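# Place the orange cup upright in the black bowl

## Task

Put the orange cup into the black bowl so that it stands on its base with its open end facing up.

## Robot and tools

Robot: two arms in a physics simulation. left_arm carries a left hand and sits on the +y side; right_arm carries a right hand on the -y side. Calibrated bases: left_arm at (+0.037, +0.230, 0) m, quat_wxyz (+1.000, 0, 0, +0.019); right_arm at (-0.028, -0.308, 0) m, quat_wxyz (+1.000, 0, 0, -0.015). A camera stand is fixed behind the arms. Loose objects may occasionally get nudged by something external.

Scene frame: origin at table-top height, halfway between the nominal bases. +z is up, +x points out over the table, +y toward left_arm. Arm names do not match image sides. Reported hand positions (metres) and end_effector_quat_wxyz are in this frame, and may be a few centimetres off.

Hand point: a point fixed to the palm, 0.05 m in front of it and 0.15 m from the wrist mounting face. Its +z runs along the straight fingers, +y points out of the palm. On the right hand +x points across the palm away from the thumb; on the left hand +x points toward the thumb. Straight fingers extend 0.06 to 0.07 m past the point along +z, with their centre lines 0.06 m back along -y. A wrist bracket on the little-finger side reaches 0.10 m across the palm and can strike things.

Row layout: one flat list of 28 numbers, each in [-1, 1], covering both arms even if only one moves. Numbers 1-14 are left_arm, 15-28 are right_arm. For each arm, in order: dx, dy, dz, rx, ry, rz, then little, ring, middle, index, thumb_bend, thumb_turn, force_limit, speed.

Pose part (dx to rz): an offset, not a pose. It is measured from that arm's Hand target at the start of the action or move, along that Hand target's own axes. Scale: 1.0 equals 0.6 m or 180 degrees. rx, ry, rz form one rotation vector. All rows of one action, and all targets of one move list, count from that same start, not from each other. Sending six zeros re-requests the current Hand target. Repeating a nonzero offset in a new call moves the arm further. Each control step, the commanded orientation is clipped to within 40 degrees of the measured one.

Hand part: absolute motor targets. Fingers and thumb_bend: +1 straight/open, -1 curled/closed. thumb_turn: +1 beside the palm, -1 swung in front of the palm opposite the fingers. force_limit maps -1 to about 0 N and +1 to 10 N (15 N for the two thumb motors). speed rises from nearly 0 at -1 to full at +0.48 and stays full up to +1. There is no 'unchanged' value. To keep a hand as it is, resend the eight hand numbers from its last executed row. If none has run yet, use its hand_measured six values plus hand_force_limit and hand_speed. With the thumb turned in front, the hand grips objects about 0.035 to 0.065 m thick, or handles down to about 0.025 m. For a gentle grip close at speed -0.94 or lower. To tighten, raise force_limit and send a target more closed than hand_measured. To loosen, send one more open.

Tools:
execute_actions(actions, cameras): actions is a list of actions; each action is a list of up to 15 rows, one per 1/30 s step. A shorter action holds its last row. Images come back only if actions is empty or cameras names them.
move(target, speed, blend, blocking, cameras): target is one 28-number row or a list of up to 15 rows, all offsets from the starting Hand targets. speed is the path top speed in m/s (0.002 to 4.3, default 0.25), one value or one per target. Turning is limited to twice that value in rad/s. blend, in m, rounds corners in a list; 0 stops at each target. blocking=false returns after about 0.5 s while the move continues. A move lasts at most 10 s. It neither avoids obstacles nor the other arm. Steer around each arm's own base, not past it.
wait(seconds 0 to 10): lets the scene run while arms hold their commands.
stop(): brakes a running move.
zoom_image(camera, region [x0, y0, x1, y1]): enlarges part of the newest image of cam_high, cam_left_wrist or cam_right_wrist. The region is at most 504 wide and 504 high.
show_instructions(): shows the reference pages (a five-finger left hand diagram).
finished_scene(scene=1): ends the scene for good. The cup must stay correctly placed without the robot.

Results: the robot state. Hand target is the last commanded pose after clipping; the next offsets count from it. The hand point often rests 1 to 3 cm, sometimes 5 cm, short of it, mostly lower. That alone does not mean contact. Send the missing distance as a new offset. hand_measured, hand_stopped_by (moving, target, force, stalled, fault) and hand_load_n list six values in the motor order above. A load near 0 after grasping means the grip was lost. Joint torques include the arm's own weight. Joint velocities may read 'within noise'. A move adds a 'move:' line with its ending (done, off_target, moving, held, fault) and limits such as paced or held. MOTOR HOT warns of overheating. An OVER-TEMPERATURE FAULT drops that arm for 30 to 60 s or more.

Cameras: cam_high (672x504, fixed, pinhole) plus fisheye cam_left_wrist and cam_right_wrist (672x504 each), returned in that order.

Avoid: knocking anything off the table or leaving it off; dropping the cup or releasing it while moving; fast impacts or hard pressing against fixed or heavy things; any contact or squeezing between the two hands; excessive finger loads; holding stretched or straining poses long enough to overheat motors. Faster moves overshoot more and hit harder. To stop pressing on something, command the target back beyond the hand point.

Each tool is called after "Emit:" as name([rows], argument=value, ...), one row to a line, values as JSON.

Reference images:

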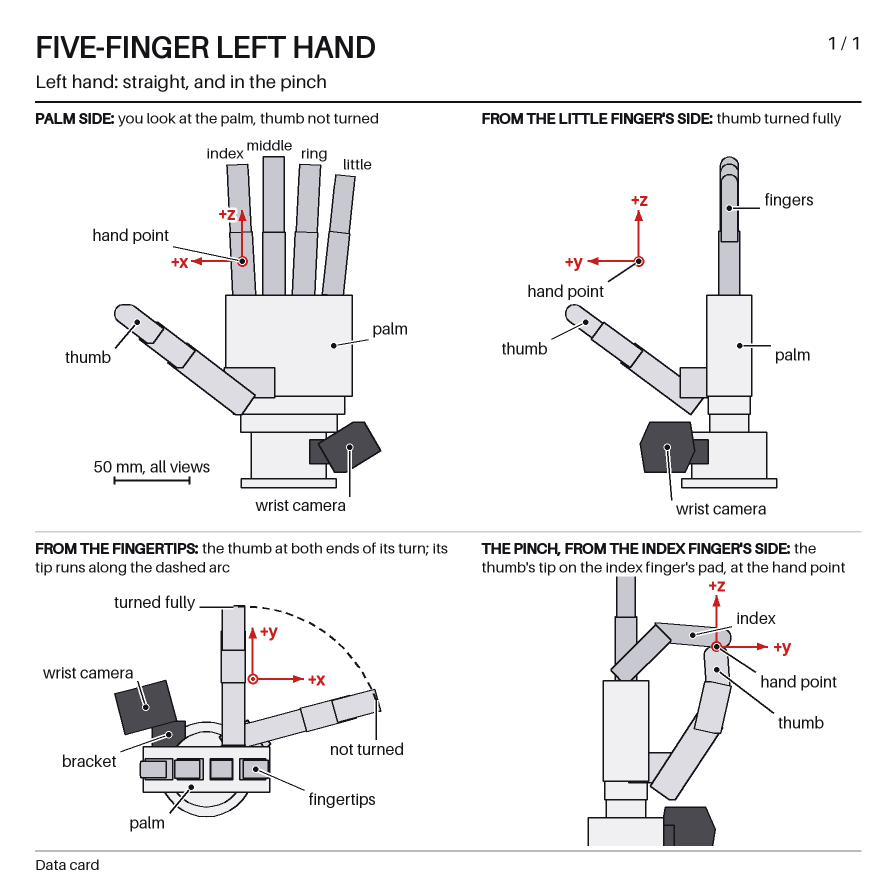

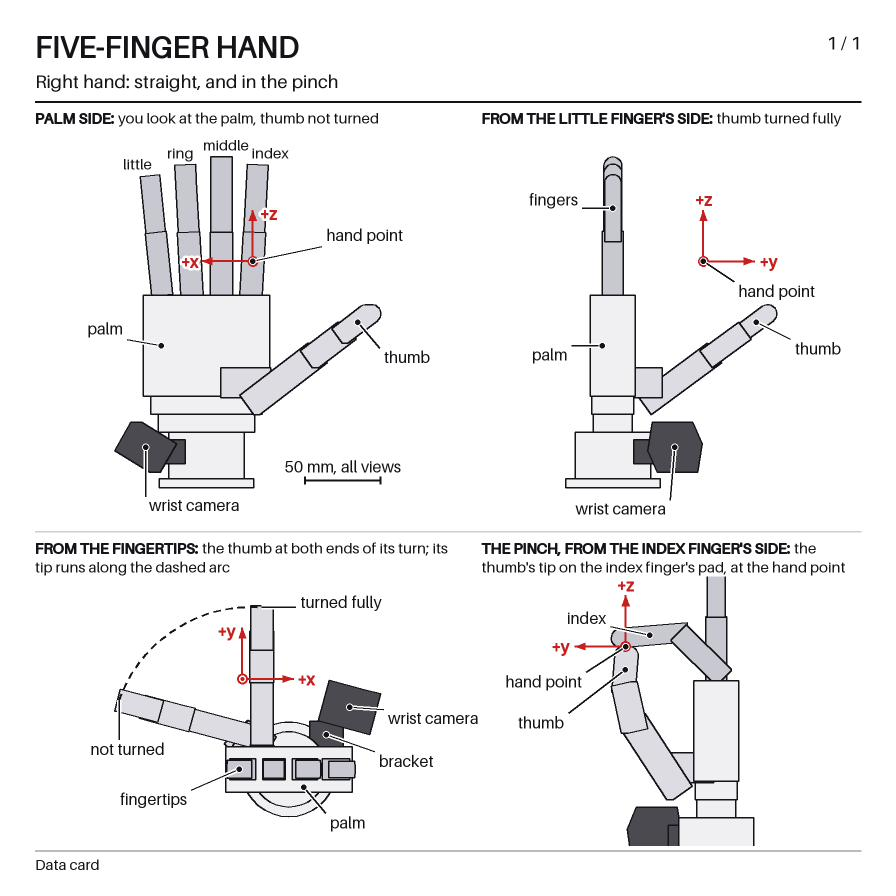

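## Session

Emit:
execute_actions(actions=[])

Scene clock: 0.00 s.
left_arm: end_effector_position=(+0.3654, +0.0989, +0.2030) hand_measured=(+1.000, +1.000, +1.000, +1.000, +1.000, +1.000) hand_load_n=(+0.0, +0.0, +0.0, +0.0, -0.5, +0.0) hand_stopped_by=(target, target, target, target, target, target) hand_force_limit=0.00 hand_speed=-0.80 end_effector_quat_wxyz=(+0.012, +0.799, -0.601, -0.002) | right_arm: end_effector_position=(+0.1749, -0.0351, +0.2390) hand_measured=(+1.000, +1.000, +1.000, +1.000, +1.000, +1.000) hand_load_n=(+0.0, +0.0, +0.0, +0.0, +0.0, +0.0) hand_stopped_by=(target, target, target, target, target, target) hand_force_limit=0.00 hand_speed=-0.80 end_effector_quat_wxyz=(-0.026, -0.590, +0.800, -0.104)
Joint positions: left_arm=[-0.249 1.367 1.247 -1.465 0.019 -0.491] | right_arm=[0.877 1.284 1.291 -1.674 0.193 1.155]
Joint velocities: within noise
Joint torques (N m): no reading
Heat: left arm: hottest waist 40 °C; right arm: hottest wrist roll 38 °C.
Hand target: left_arm +0.3725, +0.0974, +0.2113; +0.006, +0.799, -0.601, +0.009 | right_arm +0.1789, -0.0306, +0.2478; -0.014, -0.590, +0.801, -0.102

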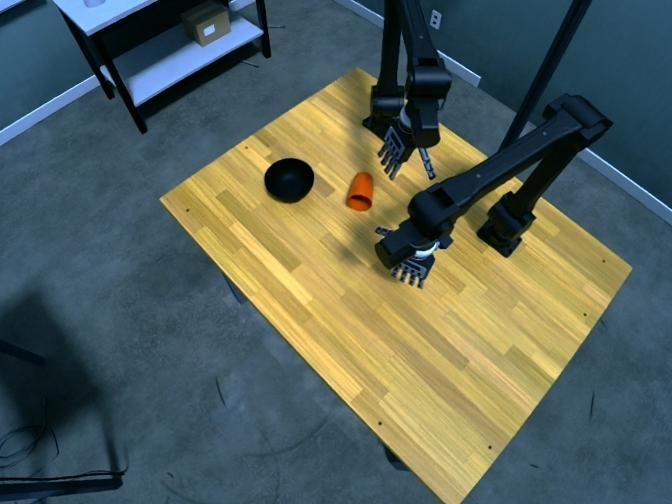

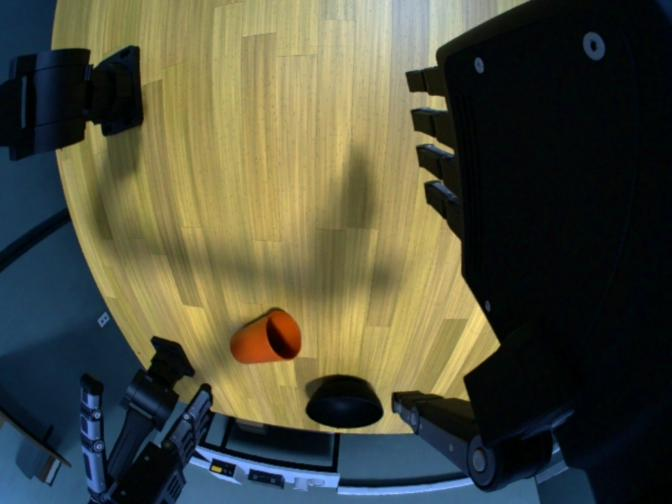

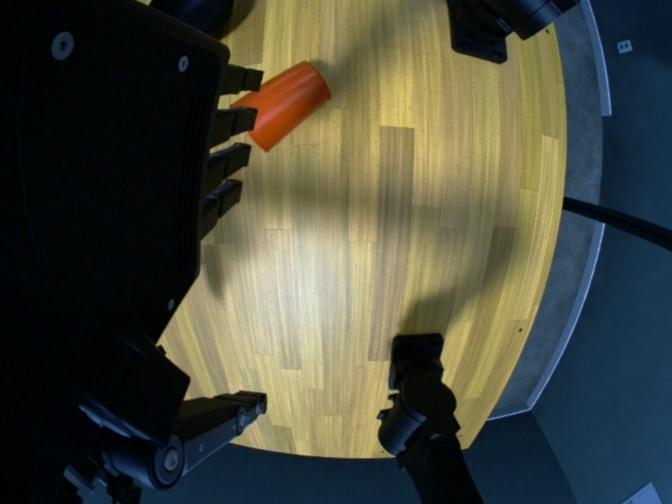

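Emit:
zoom_image(camera="cam_high", region=[230, 130, 430, 280])

Emit:
zoom_image(camera="cam_left_wrist", region=[200, 280, 420, 445])

Emit:
zoom_image(camera="cam_right_wrist", region=[140, 0, 380, 180])

Scaled by 2.520 from the camera's 672x504 image, which has a finer 960x720 frame.

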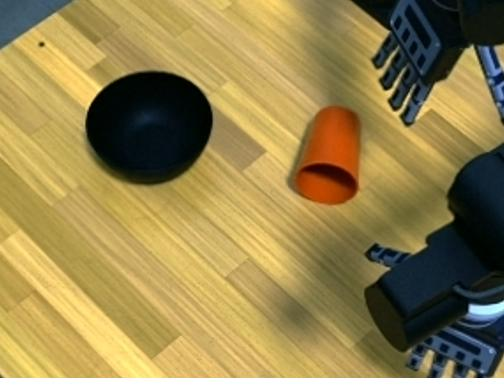

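Scaled by 2.291 from the camera's 672x504 image, which has a finer 960x720 frame.

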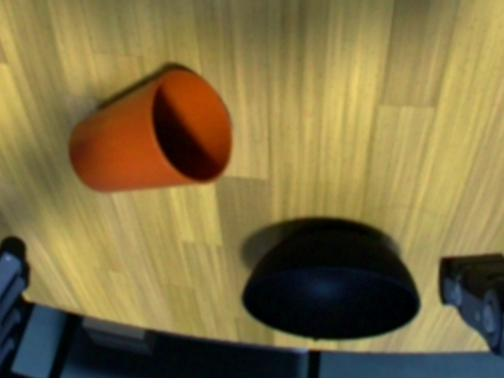

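Scaled by 2.100 from the camera's 672x504 image, which has a finer 960x720 frame.

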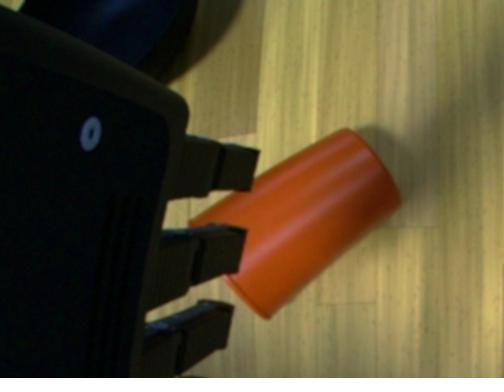

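Emit:
zoom_image(camera="cam_high", region=[340, 60, 460, 180])

Emit:
zoom_image(camera="cam_high", region=[440, 170, 560, 290])

Scaled by 4.200 from the camera's 672x504 image, which has a finer 960x720 frame.

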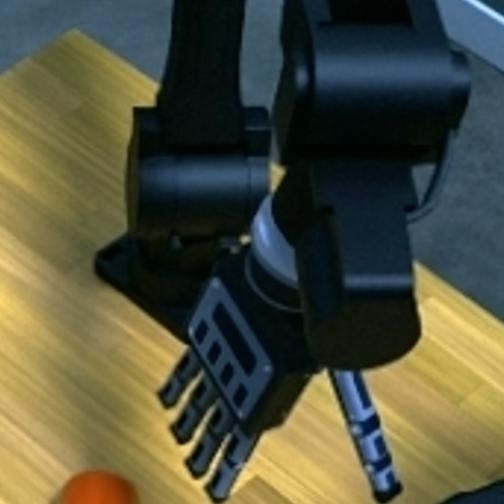

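Scaled by 4.200 from the camera's 672x504 image, which has a finer 960x720 frame.

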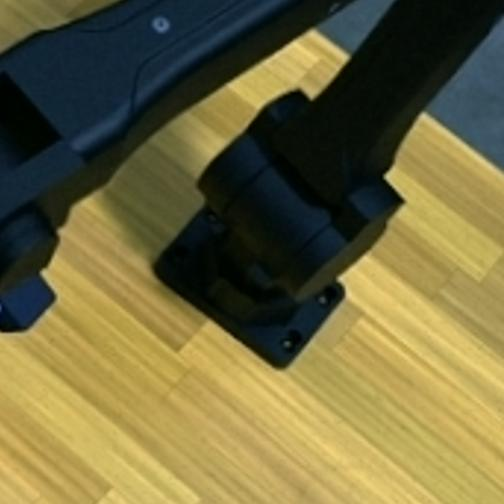

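Emit:
move([
  [0,0,0.0,0,0,0, 1,1,1,1,1,-1, -0.5,-0.2, 0.379,-0.336,-0.0172,0,0,0, 1,1,1,1,1,1,0,-0.8],
  [0.3607,0.3410,0.0,0.1568,0.2175,0.3507, 1,1,1,1,1,-1, -0.5,-0.2, 0.9317,-0.204,0.0777,0,0,0, 1,1,1,1,1,1,0,-0.8],
], speed=0.35, blend=[0.04, 0], cameras=["all"])

Scene clock: 163.40 s.
left_arm: end_effector_position=(+0.2348, -0.1628, +0.2158) hand_measured=(+1.000, +1.000, +1.000, +1.000, +1.000, -1.000) hand_load_n=(+0.0, +0.0, +0.0, +0.0, +0.0, +0.0) hand_stopped_by=(target, target, target, target, target, target) hand_force_limit=-0.50 hand_speed=-0.20 end_effector_quat_wxyz=(-0.010, -0.315, +0.863, -0.394) | right_arm: end_effector_position=(+0.1240, -0.5829, +0.2838) hand_measured=(+1.000, +1.000, +1.000, +1.000, +1.000, +1.000) hand_load_n=(+0.0, +0.0, +0.0, +0.0, +0.0, +0.0) hand_stopped_by=(target, target, target, target, target, target) hand_force_limit=0.00 hand_speed=-0.80 end_effector_quat_wxyz=(-0.013, -0.589, +0.804, -0.074)
Joint positions: left_arm=[-0.95 1.116 0.942 -0.616 0.24 -0.14] | right_arm=[-0.976 1.233 1.359 -1.548 0.016 -0.7]
Joint torques (N m): left_arm=[-0.85 -9.23 10.29 2.14 0.26 0.04] | right_arm=[0.21 -8.59 11.32 1.17 -0.12 -0.09]
Heat: left arm: hottest elbow 41 °C; right arm: hottest elbow 41 °C.
Hand target: left_arm +0.2356, -0.1672, +0.2160; -0.008, -0.307, +0.864, -0.399 | right_arm +0.1295, -0.6003, +0.2998; -0.014, -0.590, +0.801, -0.102
Off the commanded pose: left_arm 0.004 m, 1 deg | right_arm 0.024 m, 3 deg.
move: off_target (right_arm); blend cut to 0 m at target 1
camera_calibration:
cam_left_wrist: T_world_to_cam=[[0.29504, -0.64035, 0.709157, -0.31943], [-0.917703, 0.0167352, 0.396915, 0.13377], [-0.266032, -0.767901, -0.582713, 0.179496], [0, 0, 0, 1]] pos_world=[0.264757, -0.0689502, 0.278026]
cam_right_wrist: T_world_to_cam=[[-0.998913, 0.00242941, -0.0465498, 0.131026], [-0.0182942, 0.898083, 0.439445, 0.394358], [0.0428732, 0.439819, -0.897063, 0.618165], [0, 0, 0, 1]] pos_world=[0.111595, -0.626365, 0.387333]

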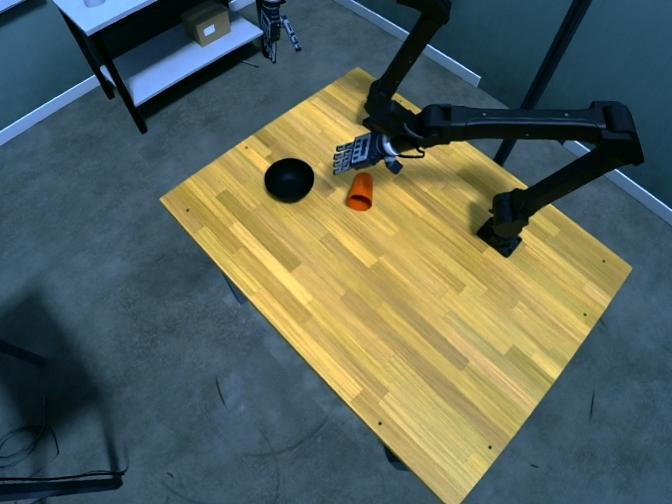

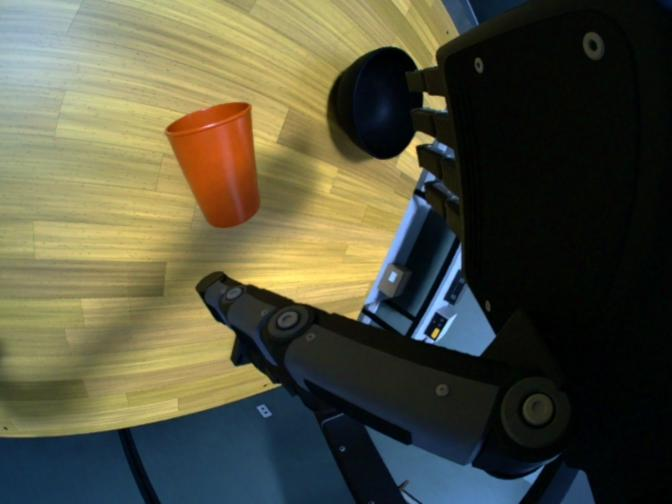

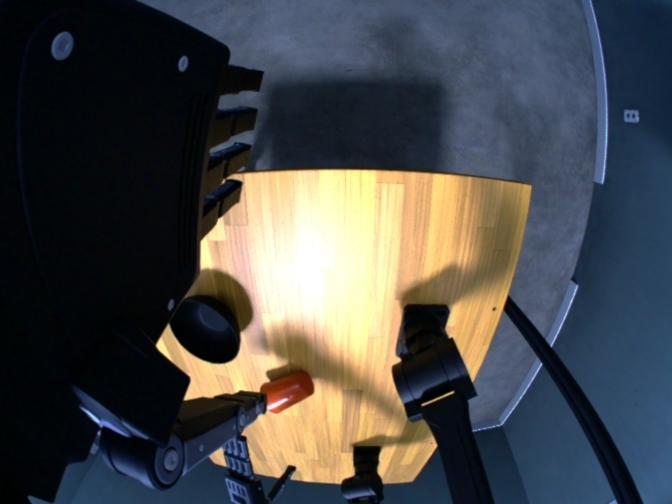

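Emit:
zoom_image(camera="cam_left_wrist", region=[140, 70, 300, 250])

Emit:
zoom_image(camera="cam_left_wrist", region=[310, 20, 450, 180])

Emit:
zoom_image(camera="cam_high", region=[250, 110, 430, 230])

Emit:
zoom_image(camera="cam_right_wrist", region=[140, 240, 340, 480])

Scaled by 2.800 from the camera's 672x504 image, which has a finer 960x720 frame.

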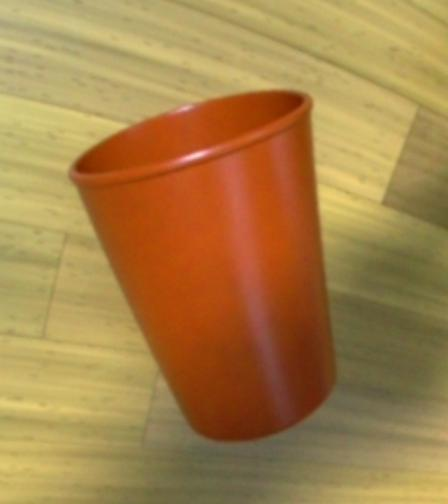

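Scaled by 3.150 from the camera's 672x504 image, which has a finer 960x720 frame.

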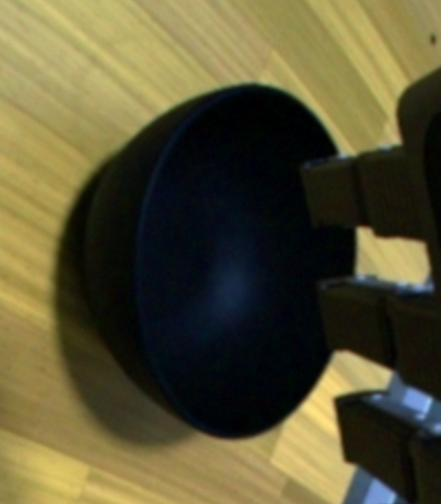

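Scaled by 2.800 from the camera's 672x504 image, which has a finer 960x720 frame.

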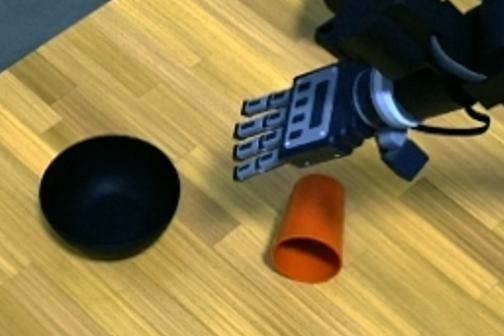

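Scaled by 2.100 from the camera's 672x504 image, which has a finer 960x720 frame.

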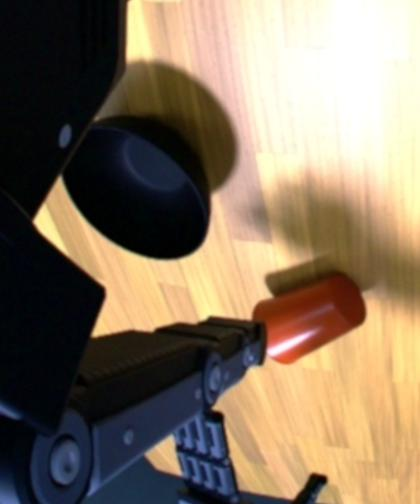

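Emit:
move(target=[-0.0593,0.1053,0.131,0,0,0, 1,1,1,1,1,-1, -0.5,-0.2, 0,0,0,0,0,0, 1,1,1,1,1,1,0,-0.8], speed=0.15, cameras=["all"])

Emit:
zoom_image(camera="cam_left_wrist", region=[140, 60, 480, 310])

Emit:
zoom_image(camera="cam_high", region=[250, 110, 430, 230])

Scene clock: 183.23 s.
left_arm: end_effector_position=(+0.2422, -0.1697, +0.1085) hand_measured=(+1.000, +1.000, +1.000, +1.000, +1.000, -1.000) hand_load_n=(+0.0, +0.0, +0.0, +0.0, +0.0, +0.0) hand_stopped_by=(target, target, target, target, target, target) hand_force_limit=-0.50 hand_speed=-0.20 end_effector_quat_wxyz=(-0.013, -0.310, +0.866, -0.392) | right_arm: end_effector_position=(+0.1238, -0.5830, +0.2838) hand_measured=(+1.000, +1.000, +1.000, +1.000, +1.000, +1.000) hand_load_n=(+0.0, +0.0, +0.0, +0.0, +0.0, +0.0) hand_stopped_by=(target, target, target, target, target, target) hand_force_limit=0.00 hand_speed=-0.80 end_effector_quat_wxyz=(-0.013, -0.589, +0.804, -0.074)
Joint positions: left_arm=[-0.942 1.258 0.756 -0.295 0.254 -0.125] | right_arm=[-0.976 1.233 1.359 -1.548 0.016 -0.701]
Joint torques (N m): left_arm=[0.09 -9.93 9.46 1.92 0.28 0.04] | right_arm=[0.21 -8.47 11.3 1.17 -0.12 -0.09]
Heat: left arm: hottest elbow 41 °C; right arm: hottest elbow 43 °C.
Hand target: left_arm +0.2486, -0.1718, +0.1098; -0.008, -0.307, +0.864, -0.398 | right_arm +0.1294, -0.6003, +0.2998; -0.014, -0.590, +0.801, -0.102
Off the commanded pose: left_arm 0.007 m, 1 deg | right_arm 0.024 m, 3 deg.
move: off_target (right_arm)
camera_calibration:
cam_left_wrist: T_world_to_cam=[[0.288103, -0.646187, 0.70671, -0.24898], [-0.91659, 0.0275747, 0.398877, 0.184581], [-0.277236, -0.762681, -0.584344, 0.11739], [0, 0, 0, 1]] pos_world=[0.273462, -0.0764464, 0.170927]
cam_right_wrist: T_world_to_cam=[[-0.998917, 0.00206951, -0.0464749, 0.130672], [-0.0185824, 0.898101, 0.439397, 0.394508], [0.0426485, 0.439784, -0.89709, 0.618227], [0, 0, 0, 1]] pos_world=[0.111495, -0.626465, 0.387333]

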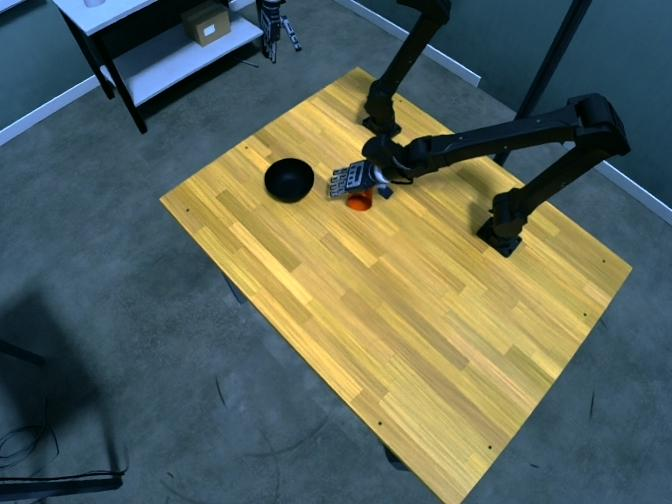

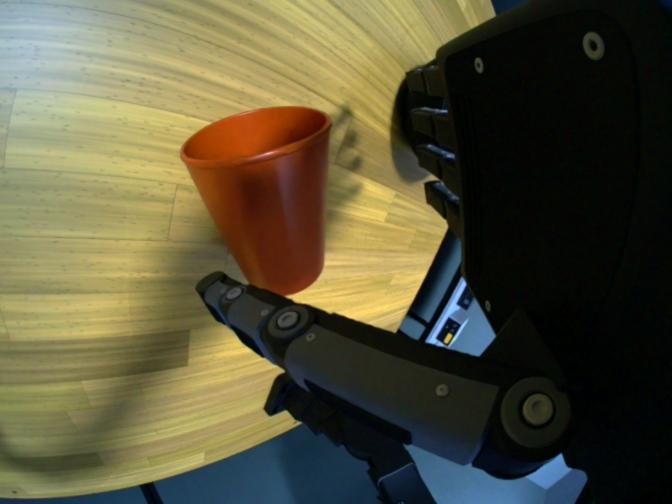

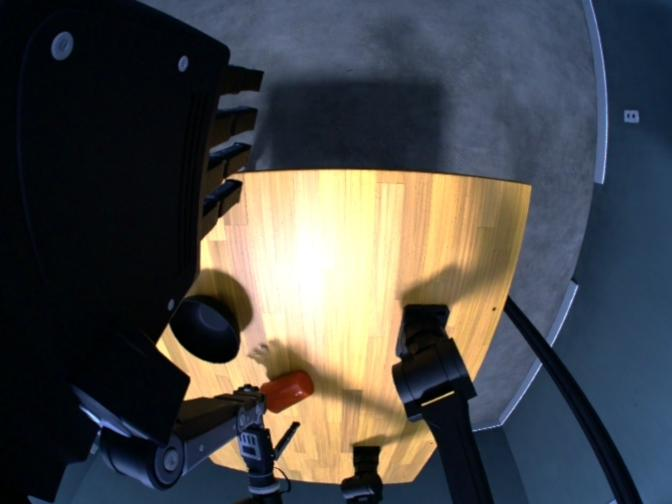

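Scaled by 1.482 from the camera's 672x504 image, which has a finer 960x720 frame.

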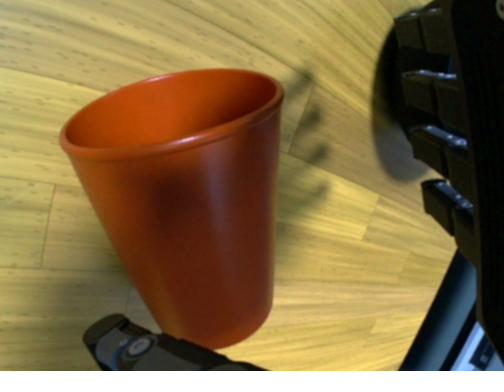

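Scaled by 2.800 from the camera's 672x504 image, which has a finer 960x720 frame.

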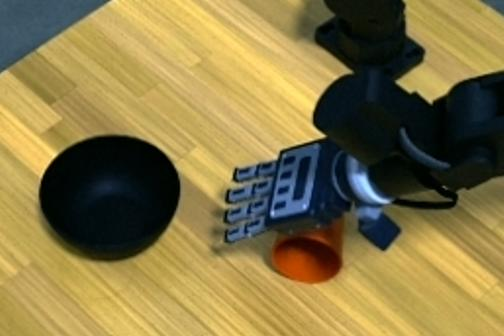

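Emit:
move(target=[-0.0231,0.0610,0.0608,0,0,0, 1,1,1,1,1,-1, -0.5,-0.2, 0,0,0,0,0,0, 1,1,1,1,1,1,0,-0.8], speed=0.1, cameras=["all"])

Emit:
zoom_image(camera="cam_left_wrist", region=[140, 60, 480, 310])

Emit:
zoom_image(camera="cam_high", region=[310, 150, 430, 230])

Scene clock: 191.97 s.
left_arm: end_effector_position=(+0.2427, -0.1704, +0.0566) hand_measured=(+1.000, +1.000, +1.000, +1.000, +1.000, -1.000) hand_load_n=(+0.0, +0.0, +0.0, +0.0, +0.0, +0.0) hand_stopped_by=(target, target, target, target, target, target) hand_force_limit=-0.50 hand_speed=-0.20 end_effector_quat_wxyz=(-0.012, -0.309, +0.865, -0.394) | right_arm: end_effector_position=(+0.1238, -0.5830, +0.2838) hand_measured=(+1.000, +1.000, +1.000, +1.000, +1.000, +1.000) hand_load_n=(+0.0, +0.0, +0.5, +0.0, +0.0, +0.0) hand_stopped_by=(target, target, target, target, target, target) hand_force_limit=0.00 hand_speed=-0.80 end_effector_quat_wxyz=(-0.013, -0.589, +0.804, -0.074)
Joint positions: left_arm=[-0.942 1.355 0.678 -0.116 0.254 -0.124] | right_arm=[-0.976 1.233 1.359 -1.548 0.016 -0.701]
Joint torques (N m): left_arm=[0.32 -10.11 8.51 2.09 0.27 0.03] | right_arm=[0.21 -8.47 11.3 1.18 -0.12 -0.09]
Heat: left arm: hottest elbow 41 °C; right arm: hottest elbow 44 °C.
Hand target: left_arm +0.2486, -0.1717, +0.0564; -0.008, -0.307, +0.864, -0.398 | right_arm +0.1294, -0.6003, +0.2998; -0.014, -0.590, +0.801, -0.102
Off the commanded pose: left_arm 0.006 m, 1 deg | right_arm 0.024 m, 3 deg.
move: off_target (right_arm)
camera_calibration:
cam_left_wrist: T_world_to_cam=[[0.285877, -0.644558, 0.709098, -0.212251], [-0.91762, 0.0290963, 0.396392, 0.206496], [-0.276129, -0.764002, -0.583141, 0.08621], [0, 0, 0, 1]] pos_world=[0.273967, -0.0769517, 0.118926]
cam_right_wrist: T_world_to_cam=[[-0.998917, 0.00206951, -0.0464749, 0.130672], [-0.0185824, 0.898101, 0.439397, 0.394508], [0.0426485, 0.439784, -0.89709, 0.618227], [0, 0, 0, 1]] pos_world=[0.111495, -0.626465, 0.387333]

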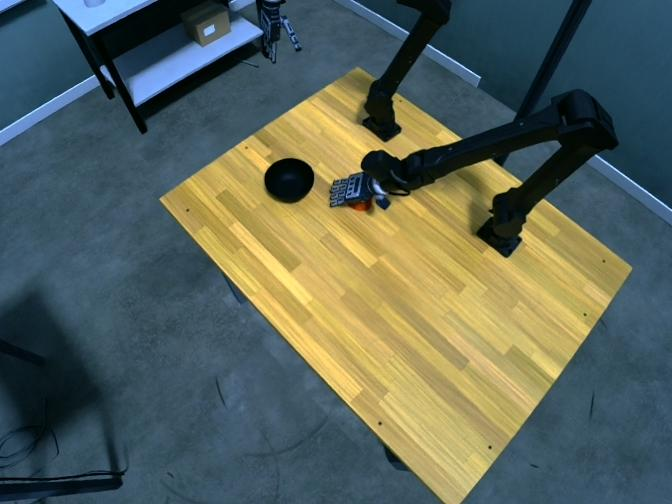

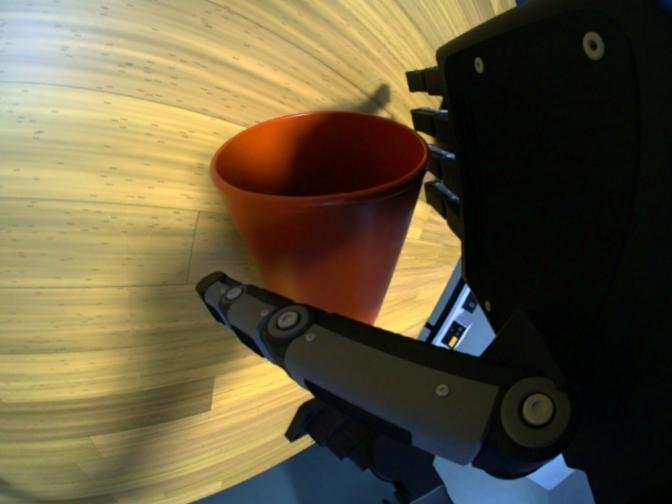

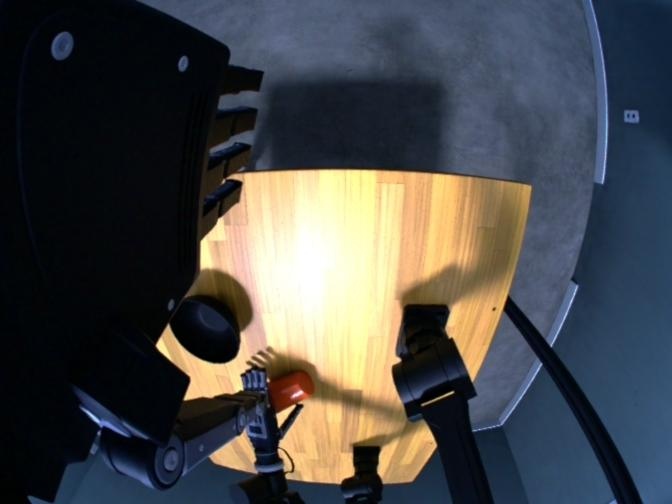

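Scaled by 1.482 from the camera's 672x504 image, which has a finer 960x720 frame.

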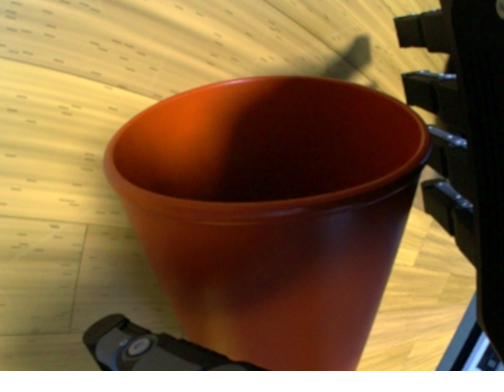

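Scaled by 4.200 from the camera's 672x504 image, which has a finer 960x720 frame.

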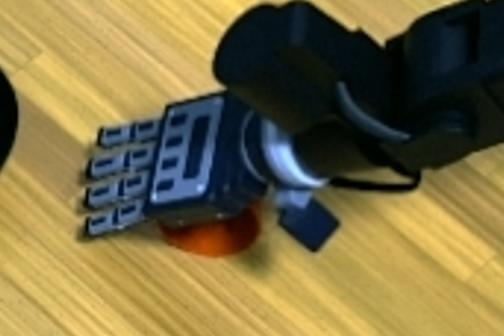

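Emit:
move(target=[-0.0177,0.0035,-0.0198,0,0,0, 1,1,1,1,1,-1, -0.5,-0.2, 0,0,0,0,0,0, 1,1,1,1,1,1,0,-0.8], speed=0.05, cameras=["cam_left_wrist","cam_high"])

Emit:
zoom_image(camera="cam_left_wrist", region=[140, 60, 480, 310])

Scene clock: 207.00 s.
left_arm: end_effector_position=(+0.2501, -0.1588, +0.0555) hand_measured=(+1.000, +1.000, +1.000, +1.000, +1.000, -1.000) hand_load_n=(+0.0, +0.0, +0.0, +0.0, +0.0, +0.0) hand_stopped_by=(target, target, target, target, target, target) hand_force_limit=-0.50 hand_speed=-0.20 end_effector_quat_wxyz=(-0.012, -0.310, +0.865, -0.395) | right_arm: end_effector_position=(+0.1238, -0.5830, +0.2838) hand_measured=(+1.000, +1.000, +1.000, +1.000, +1.000, +1.000) hand_load_n=(+0.0, +0.0, +0.0, +0.0, +0.0, +0.0) hand_stopped_by=(target, target, target, target, target, target) hand_force_limit=0.00 hand_speed=-0.80 end_effector_quat_wxyz=(-0.013, -0.589, +0.804, -0.074)
Joint positions: left_arm=[-0.905 1.345 0.665 -0.117 0.28 -0.099] | right_arm=[-0.976 1.233 1.359 -1.548 0.016 -0.701]
Joint torques (N m): left_arm=[0.09 -12.1 8.39 1.18 0.29 0.08] | right_arm=[0.21 -8.47 11.3 1.18 -0.12 -0.09]
Heat: left arm: hottest elbow 41 °C; right arm: hottest elbow 45 °C.
Hand target: left_arm +0.2533, -0.1570, +0.0604; -0.008, -0.307, +0.864, -0.399 | right_arm +0.1294, -0.6003, +0.2998; -0.014, -0.590, +0.801, -0.102
Off the commanded pose: left_arm 0.006 m, 1 deg | right_arm 0.024 m, 3 deg.
move: off_target (right_arm)
camera_calibration:
cam_left_wrist: T_world_to_cam=[[0.286383, -0.642477, 0.71078, -0.205981], [-0.917828, 0.0288972, 0.395925, 0.213418], [-0.274913, -0.76576, -0.581408, 0.0956555], [0, 0, 0, 1]] pos_world=[0.281168, -0.0652565, 0.117525]
Images, in order (width x height): cam_high 672x504, cam_left_wrist 672x504.

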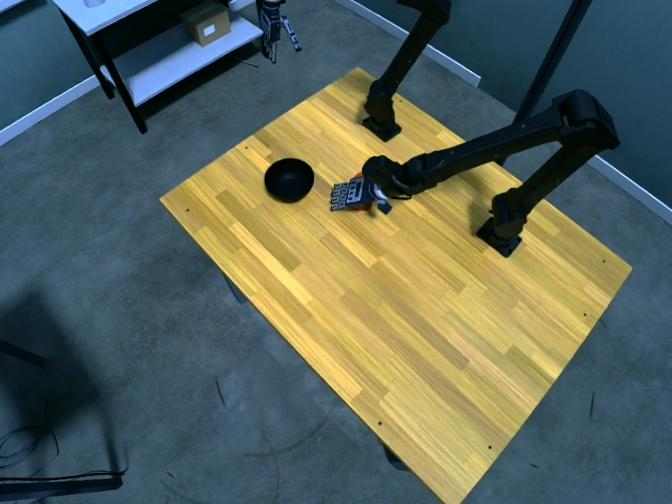

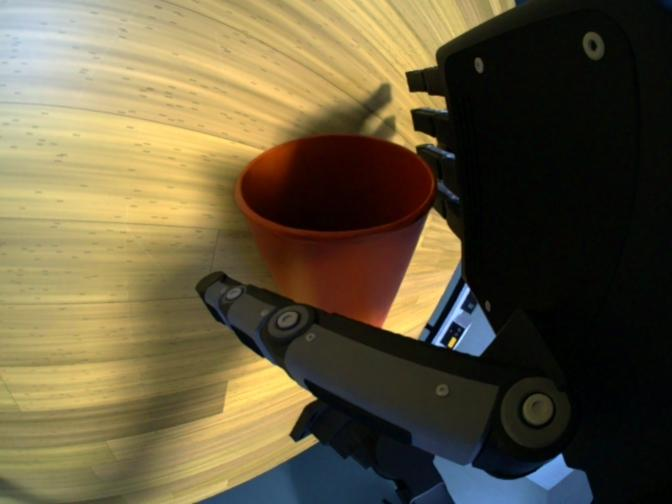

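Scaled by 1.482 from the camera's 672x504 image, which has a finer 960x720 frame.

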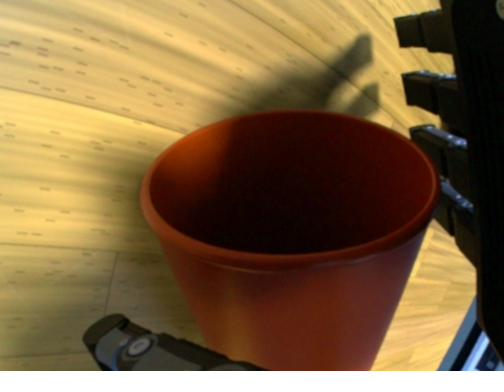

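Emit:
execute_actions([
  [[0,0,0,0,0,0, 1,1,0.5,0.5,1,-1, -0.5,-0.6, 0,0,0,0,0,0, 1,1,1,1,1,1,0,-0.8]],
  [[0,0,0,0,0,0, 1,1,0.5,0.5,1,-1, -0.5,-0.6, 0,0,0,0,0,0, 1,1,1,1,1,1,0,-0.8]],
  [[0,0,0,0,0,0, 1,1,-0.2,-0.2,-0.2,-1, -0.5,-0.92, 0,0,0,0,0,0, 1,1,1,1,1,1,0,-0.8]],
  [[0,0,0,0,0,0, 1,1,-0.2,-0.2,-0.2,-1, -0.5,-0.92, 0,0,0,0,0,0, 1,1,1,1,1,1,0,-0.8]],
  [[0,0,0,0,0,0, 1,1,-0.2,-0.2,-0.2,-1, -0.5,-0.92, 0,0,0,0,0,0, 1,1,1,1,1,1,0,-0.8]],
], cameras=["cam_left_wrist"])

Scene clock: 221.93 s.
left_arm: end_effector_position=(+0.2500, -0.1586, +0.0553) hand_measured=(+1.000, +1.000, +0.248, +0.248, +0.878, -1.000) hand_load_n=(+0.0, +0.0, +3.0, +3.0, +5.5, -0.5) hand_stopped_by=(target, target, force, force, force, target) hand_force_limit=-0.50 hand_speed=-0.92 end_effector_quat_wxyz=(-0.012, -0.309, +0.865, -0.395) | right_arm: end_effector_position=(+0.1238, -0.5830, +0.2838) hand_measured=(+1.000, +1.000, +1.000, +1.000, +1.000, +1.000) hand_load_n=(+0.0, +0.0, +0.0, +0.0, +0.0, +0.0) hand_stopped_by=(target, target, target, target, target, target) hand_force_limit=0.00 hand_speed=-0.80 end_effector_quat_wxyz=(-0.013, -0.589, +0.804, -0.074)
Joint positions: left_arm=[-0.905 1.345 0.665 -0.118 0.28 -0.096] | right_arm=[-0.976 1.233 1.359 -1.548 0.016 -0.701]
Joint torques (N m): left_arm=[0.15 -12.28 8.32 1.31 0.28 0.04] | right_arm=[0.21 -8.47 11.3 1.17 -0.13 -0.09]
Heat: left arm: hottest elbow 41 °C; right arm: hottest elbow 46 °C.
Hand target: left_arm +0.2533, -0.1570, +0.0605; -0.008, -0.307, +0.864, -0.399 | right_arm +0.1294, -0.6003, +0.2998; -0.014, -0.590, +0.801, -0.102
Off the commanded pose: left_arm 0.006 m, 1 deg | right_arm 0.024 m, 3 deg.
Step readings (end_effector_position of left_arm | right_arm):
0: (+0.2501, -0.1587, +0.0554) | (+0.1238, -0.5830, +0.2838)
1: (+0.2501, -0.1587, +0.0554) | (+0.1238, -0.5830, +0.2838)
2: (+0.2501, -0.1587, +0.0554) | (+0.1238, -0.5830, +0.2838)
4: (+0.2500, -0.1588, +0.0554) | (+0.1238, -0.5830, +0.2838)
8: (+0.2501, -0.1587, +0.0554) | (+0.1238, -0.5830, +0.2838)
15: (+0.2501, -0.1587, +0.0554) | (+0.1238, -0.5830, +0.2838)
16: (+0.2501, -0.1587, +0.0554) | (+0.1238, -0.5830, +0.2838)
17: (+0.2501, -0.1587, +0.0554) | (+0.1238, -0.5830, +0.2838)
19: (+0.2501, -0.1587, +0.0554) | (+0.1238, -0.5830, +0.2838)
23: (+0.2501, -0.1587, +0.0554) | (+0.1238, -0.5830, +0.2838)
30: (+0.2501, -0.1587, +0.0554) | (+0.1238, -0.5830, +0.2838)
31: (+0.2501, -0.1587, +0.0554) | (+0.1238, -0.5830, +0.2838)
32: (+0.2501, -0.1587, +0.0554) | (+0.1238, -0.5830, +0.2838)
34: (+0.2501, -0.1587, +0.0554) | (+0.1238, -0.5830, +0.2838)
38: (+0.2501, -0.1587, +0.0554) | (+0.1238, -0.5830, +0.2838)
45: (+0.2501, -0.1587, +0.0554) | (+0.1238, -0.5830, +0.2838)
46: (+0.2501, -0.1587, +0.0554) | (+0.1238, -0.5830, +0.2838)
47: (+0.2501, -0.1587, +0.0554) | (+0.1238, -0.5830, +0.2838)
49: (+0.2501, -0.1587, +0.0554) | (+0.1238, -0.5830, +0.2838)
53: (+0.2501, -0.1587, +0.0554) | (+0.1238, -0.5830, +0.2838)
60: (+0.2501, -0.1587, +0.0554) | (+0.1238, -0.5830, +0.2838)
61: (+0.2501, -0.1587, +0.0554) | (+0.1238, -0.5830, +0.2838)
62: (+0.2501, -0.1587, +0.0554) | (+0.1238, -0.5830, +0.2838)
64: (+0.2501, -0.1587, +0.0554) | (+0.1238, -0.5830, +0.2838)
68: (+0.2500, -0.1586, +0.0554) | (+0.1238, -0.5830, +0.2838)
75: (+0.2500, -0.1586, +0.0553) | (+0.1238, -0.5830, +0.2838)
camera_calibration:
cam_left_wrist: T_world_to_cam=[[0.284586, -0.643605, 0.710481, -0.205451], [-0.918119, 0.0302405, 0.39515, 0.213678], [-0.275806, -0.76476, -0.5823, 0.0961554], [0, 0, 0, 1]] pos_world=[0.281171, -0.0651551, 0.117525]
Images, in order (width x height): cam_left_wrist 672x504.

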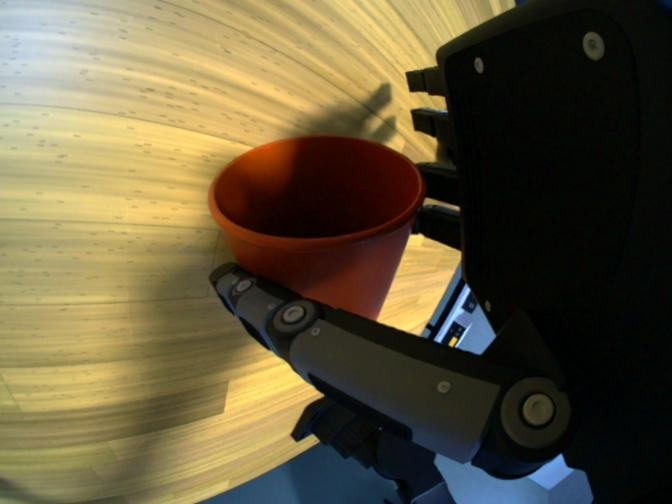

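Emit:
move(target=[0.0216,-0.057,-0.0568,0,0,0, 1,1,-0.2,-0.2,-0.2,-1, -0.5,-0.92, 0,0,0,0,0,0, 1,1,1,1,1,1,0,-0.8], speed=0.06, cameras=["cam_left_wrist","cam_high"])

Emit:
zoom_image(camera="cam_high", region=[310, 150, 430, 230])

Scene clock: 224.83 s.
left_arm: end_effector_position=(+0.2383, -0.1448, +0.0862) hand_measured=(+1.000, +1.000, +0.248, +0.248, +0.878, -1.000) hand_load_n=(+0.0, +0.0, +3.0, +3.5, +5.5, -0.5) hand_stopped_by=(target, target, force, force, force, target) hand_force_limit=-0.50 hand_speed=-0.92 end_effector_quat_wxyz=(-0.019, -0.314, +0.871, -0.377) | right_arm: end_effector_position=(+0.1238, -0.5830, +0.2838) hand_measured=(+1.000, +1.000, +1.000, +1.000, +1.000, +1.000) hand_load_n=(+0.0, +0.0, +0.0, +0.0, +0.0, +0.0) hand_stopped_by=(target, target, target, target, target, target) hand_force_limit=0.00 hand_speed=-0.80 end_effector_quat_wxyz=(-0.013, -0.589, +0.804, -0.074)
Joint positions: left_arm=[-0.905 1.248 0.696 -0.288 0.28 -0.096] | right_arm=[-0.976 1.233 1.359 -1.548 0.016 -0.701]
Joint torques (N m): left_arm=[0.32 -10.87 12.75 1.11 0.28 0.03] | right_arm=[0.21 -8.53 11.29 1.17 -0.12 -0.09]
Heat: left arm: hottest elbow 41 °C; right arm: hottest elbow 46 °C.
Hand target: left_arm +0.2533, -0.1570, +0.1103; -0.008, -0.307, +0.864, -0.399 | right_arm +0.1294, -0.6003, +0.2998; -0.014, -0.590, +0.801, -0.102
Off the commanded pose: left_arm 0.031 m, 3 deg | right_arm 0.024 m, 3 deg.
move: off_target (left_arm, right_arm)
camera_calibration:
cam_left_wrist: T_world_to_cam=[[0.303133, -0.666005, 0.681578, -0.220378], [-0.90714, 0.0174142, 0.420469, 0.183661], [-0.291903, -0.745744, -0.598881, 0.129512], [0, 0, 0, 1]] pos_world=[0.271215, -0.0533889, 0.150543]
Images, in order (width x height): cam_high 672x504, cam_left_wrist 672x504.

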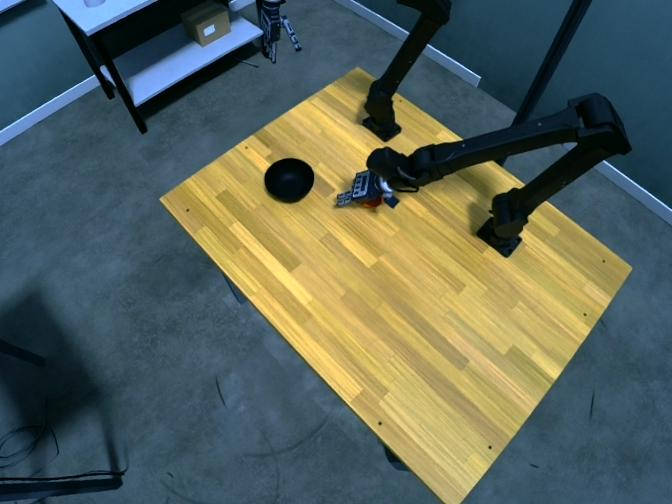

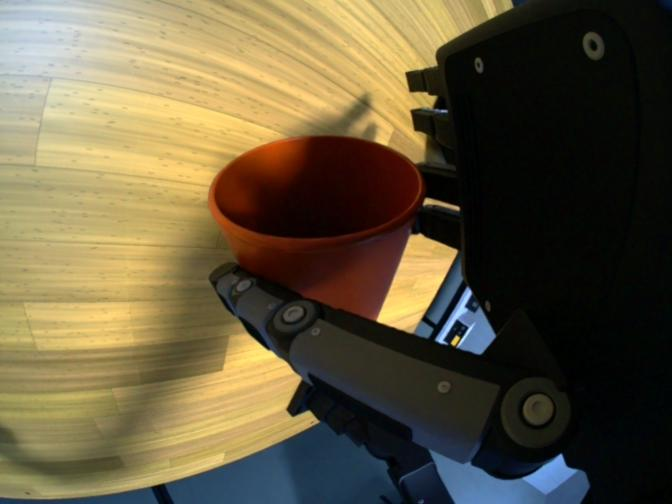

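Scaled by 4.200 from the camera's 672x504 image, which has a finer 960x720 frame.

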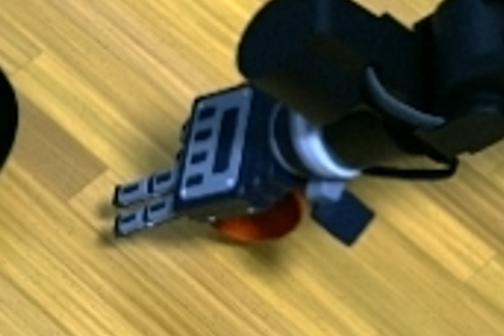

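Emit:
zoom_image(camera="cam_left_wrist", region=[190, 110, 450, 330])

Scaled by 1.938 from the camera's 672x504 image, which has a finer 960x720 frame.

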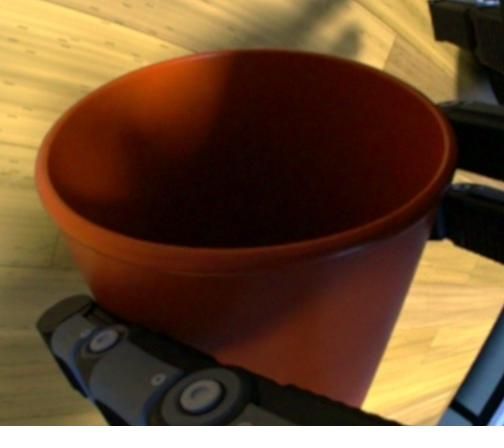

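Emit:
move([
  [0.0453,-0.1303,-0.0957,0.0388,-0.0413,0.1464, 1,1,-0.2,-0.2,-0.2,-1, -0.5,-0.92, 0,0,0,0,0,0, 1,1,1,1,1,1,0,-0.8],
  [0.0715,-0.4307,0.1182,0.1292,-0.1378,0.488, 1,1,-0.2,-0.2,-0.2,-1, -0.5,-0.92, 0,0,0,0,0,0, 1,1,1,1,1,1,0,-0.8],
], speed=0.2, blend=[0.05, 0], cameras=["all"])

Emit:
zoom_image(camera="cam_high", region=[230, 90, 430, 240])

Emit:
zoom_image(camera="cam_left_wrist", region=[180, 60, 480, 360])

Scene clock: 261.60 s.
left_arm: end_effector_position=(+0.3678, -0.3364, +0.2206) hand_measured=(+1.000, +1.000, +0.248, +0.248, +0.878, -1.000) hand_load_n=(+0.0, +0.0, +2.5, +3.5, +5.5, +0.0) hand_stopped_by=(target, target, force, force, force, target) hand_force_limit=-0.50 hand_speed=-0.92 end_effector_quat_wxyz=(+0.470, +0.304, +0.747, -0.359) | right_arm: end_effector_position=(+0.1238, -0.5830, +0.2838) hand_measured=(+1.000, +1.000, +1.000, +1.000, +1.000, +1.000) hand_load_n=(+0.0, +0.0, +0.0, +0.0, +0.0, +0.0) hand_stopped_by=(target, target, target, target, target, target) hand_force_limit=0.00 hand_speed=-0.80 end_effector_quat_wxyz=(-0.013, -0.589, +0.804, -0.074)
Joint positions: left_arm=[-1.183 1.528 1.076 0.145 -0.102 1.274] | right_arm=[-0.976 1.233 1.359 -1.548 0.016 -0.701]
Joint torques (N m): left_arm=[-0.91 -15.21 14.22 2.62 0.08 0.09] | right_arm=[0.21 -8.47 11.29 1.17 -0.12 -0.09]
Heat: left arm: hottest elbow 42 °C; right arm: hottest elbow 47 °C.
Hand target: left_arm +0.3738, -0.3562, +0.2496; +0.489, +0.303, +0.728, -0.374 | right_arm +0.1294, -0.6003, +0.2998; -0.014, -0.590, +0.801, -0.102
Off the commanded pose: left_arm 0.036 m, 4 deg | right_arm 0.024 m, 3 deg.
move: off_target (left_arm, right_arm)
camera_calibration:
cam_left_wrist: T_world_to_cam=[[-0.857162, -0.513537, -0.0394024, 0.158346], [-0.354971, 0.644458, -0.677251, 0.497977], [0.373187, -0.566528, -0.734696, -0.0494963], [0, 0, 0, 1]] pos_world=[0.330967, -0.26765, 0.30713]
cam_right_wrist: T_world_to_cam=[[-0.998917, 0.00206951, -0.0464749, 0.130672], [-0.0185824, 0.898101, 0.439397, 0.394508], [0.0426485, 0.439784, -0.89709, 0.618227], [0, 0, 0, 1]] pos_world=[0.111495, -0.626465, 0.387333]

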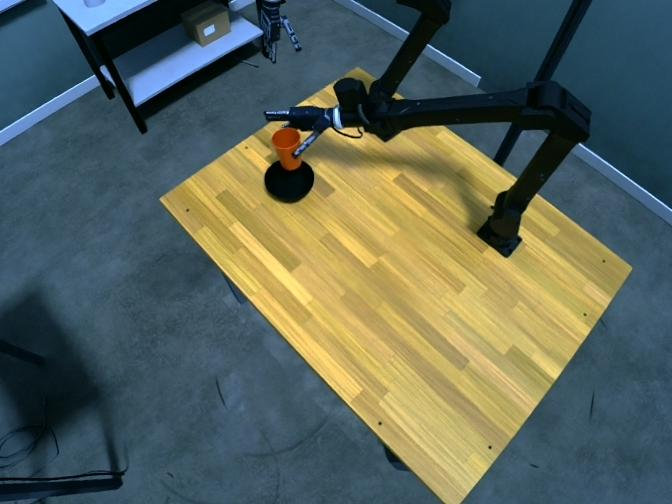

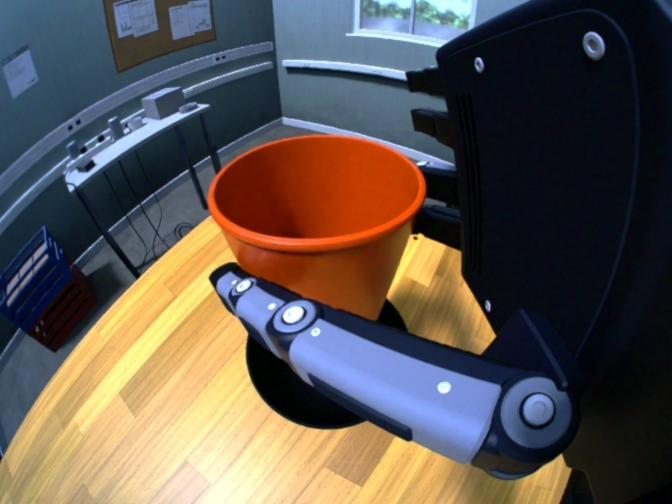

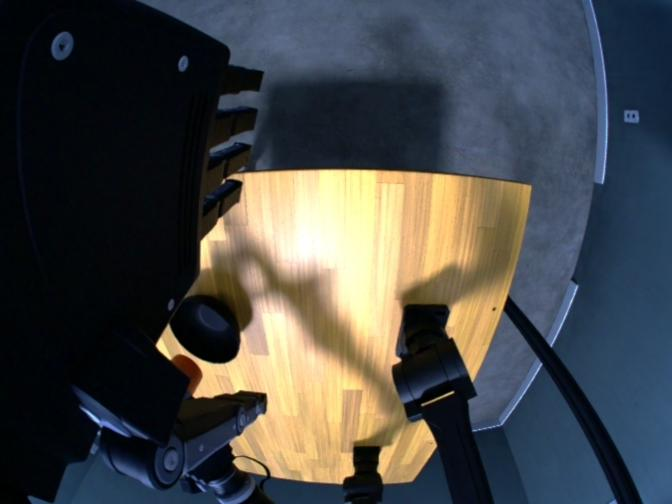

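Scaled by 2.520 from the camera's 672x504 image, which has a finer 960x720 frame.

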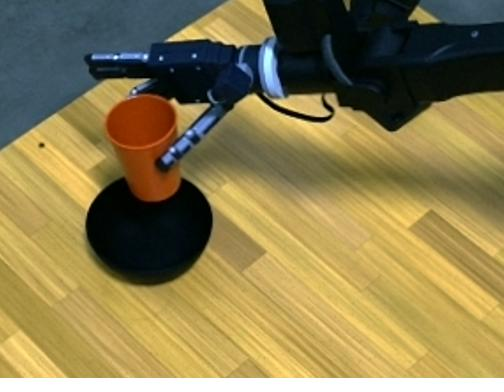

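Scaled by 1.680 from the camera's 672x504 image, which has a finer 960x720 frame.

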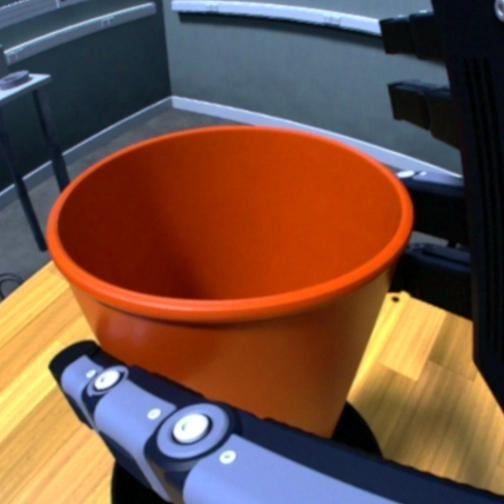

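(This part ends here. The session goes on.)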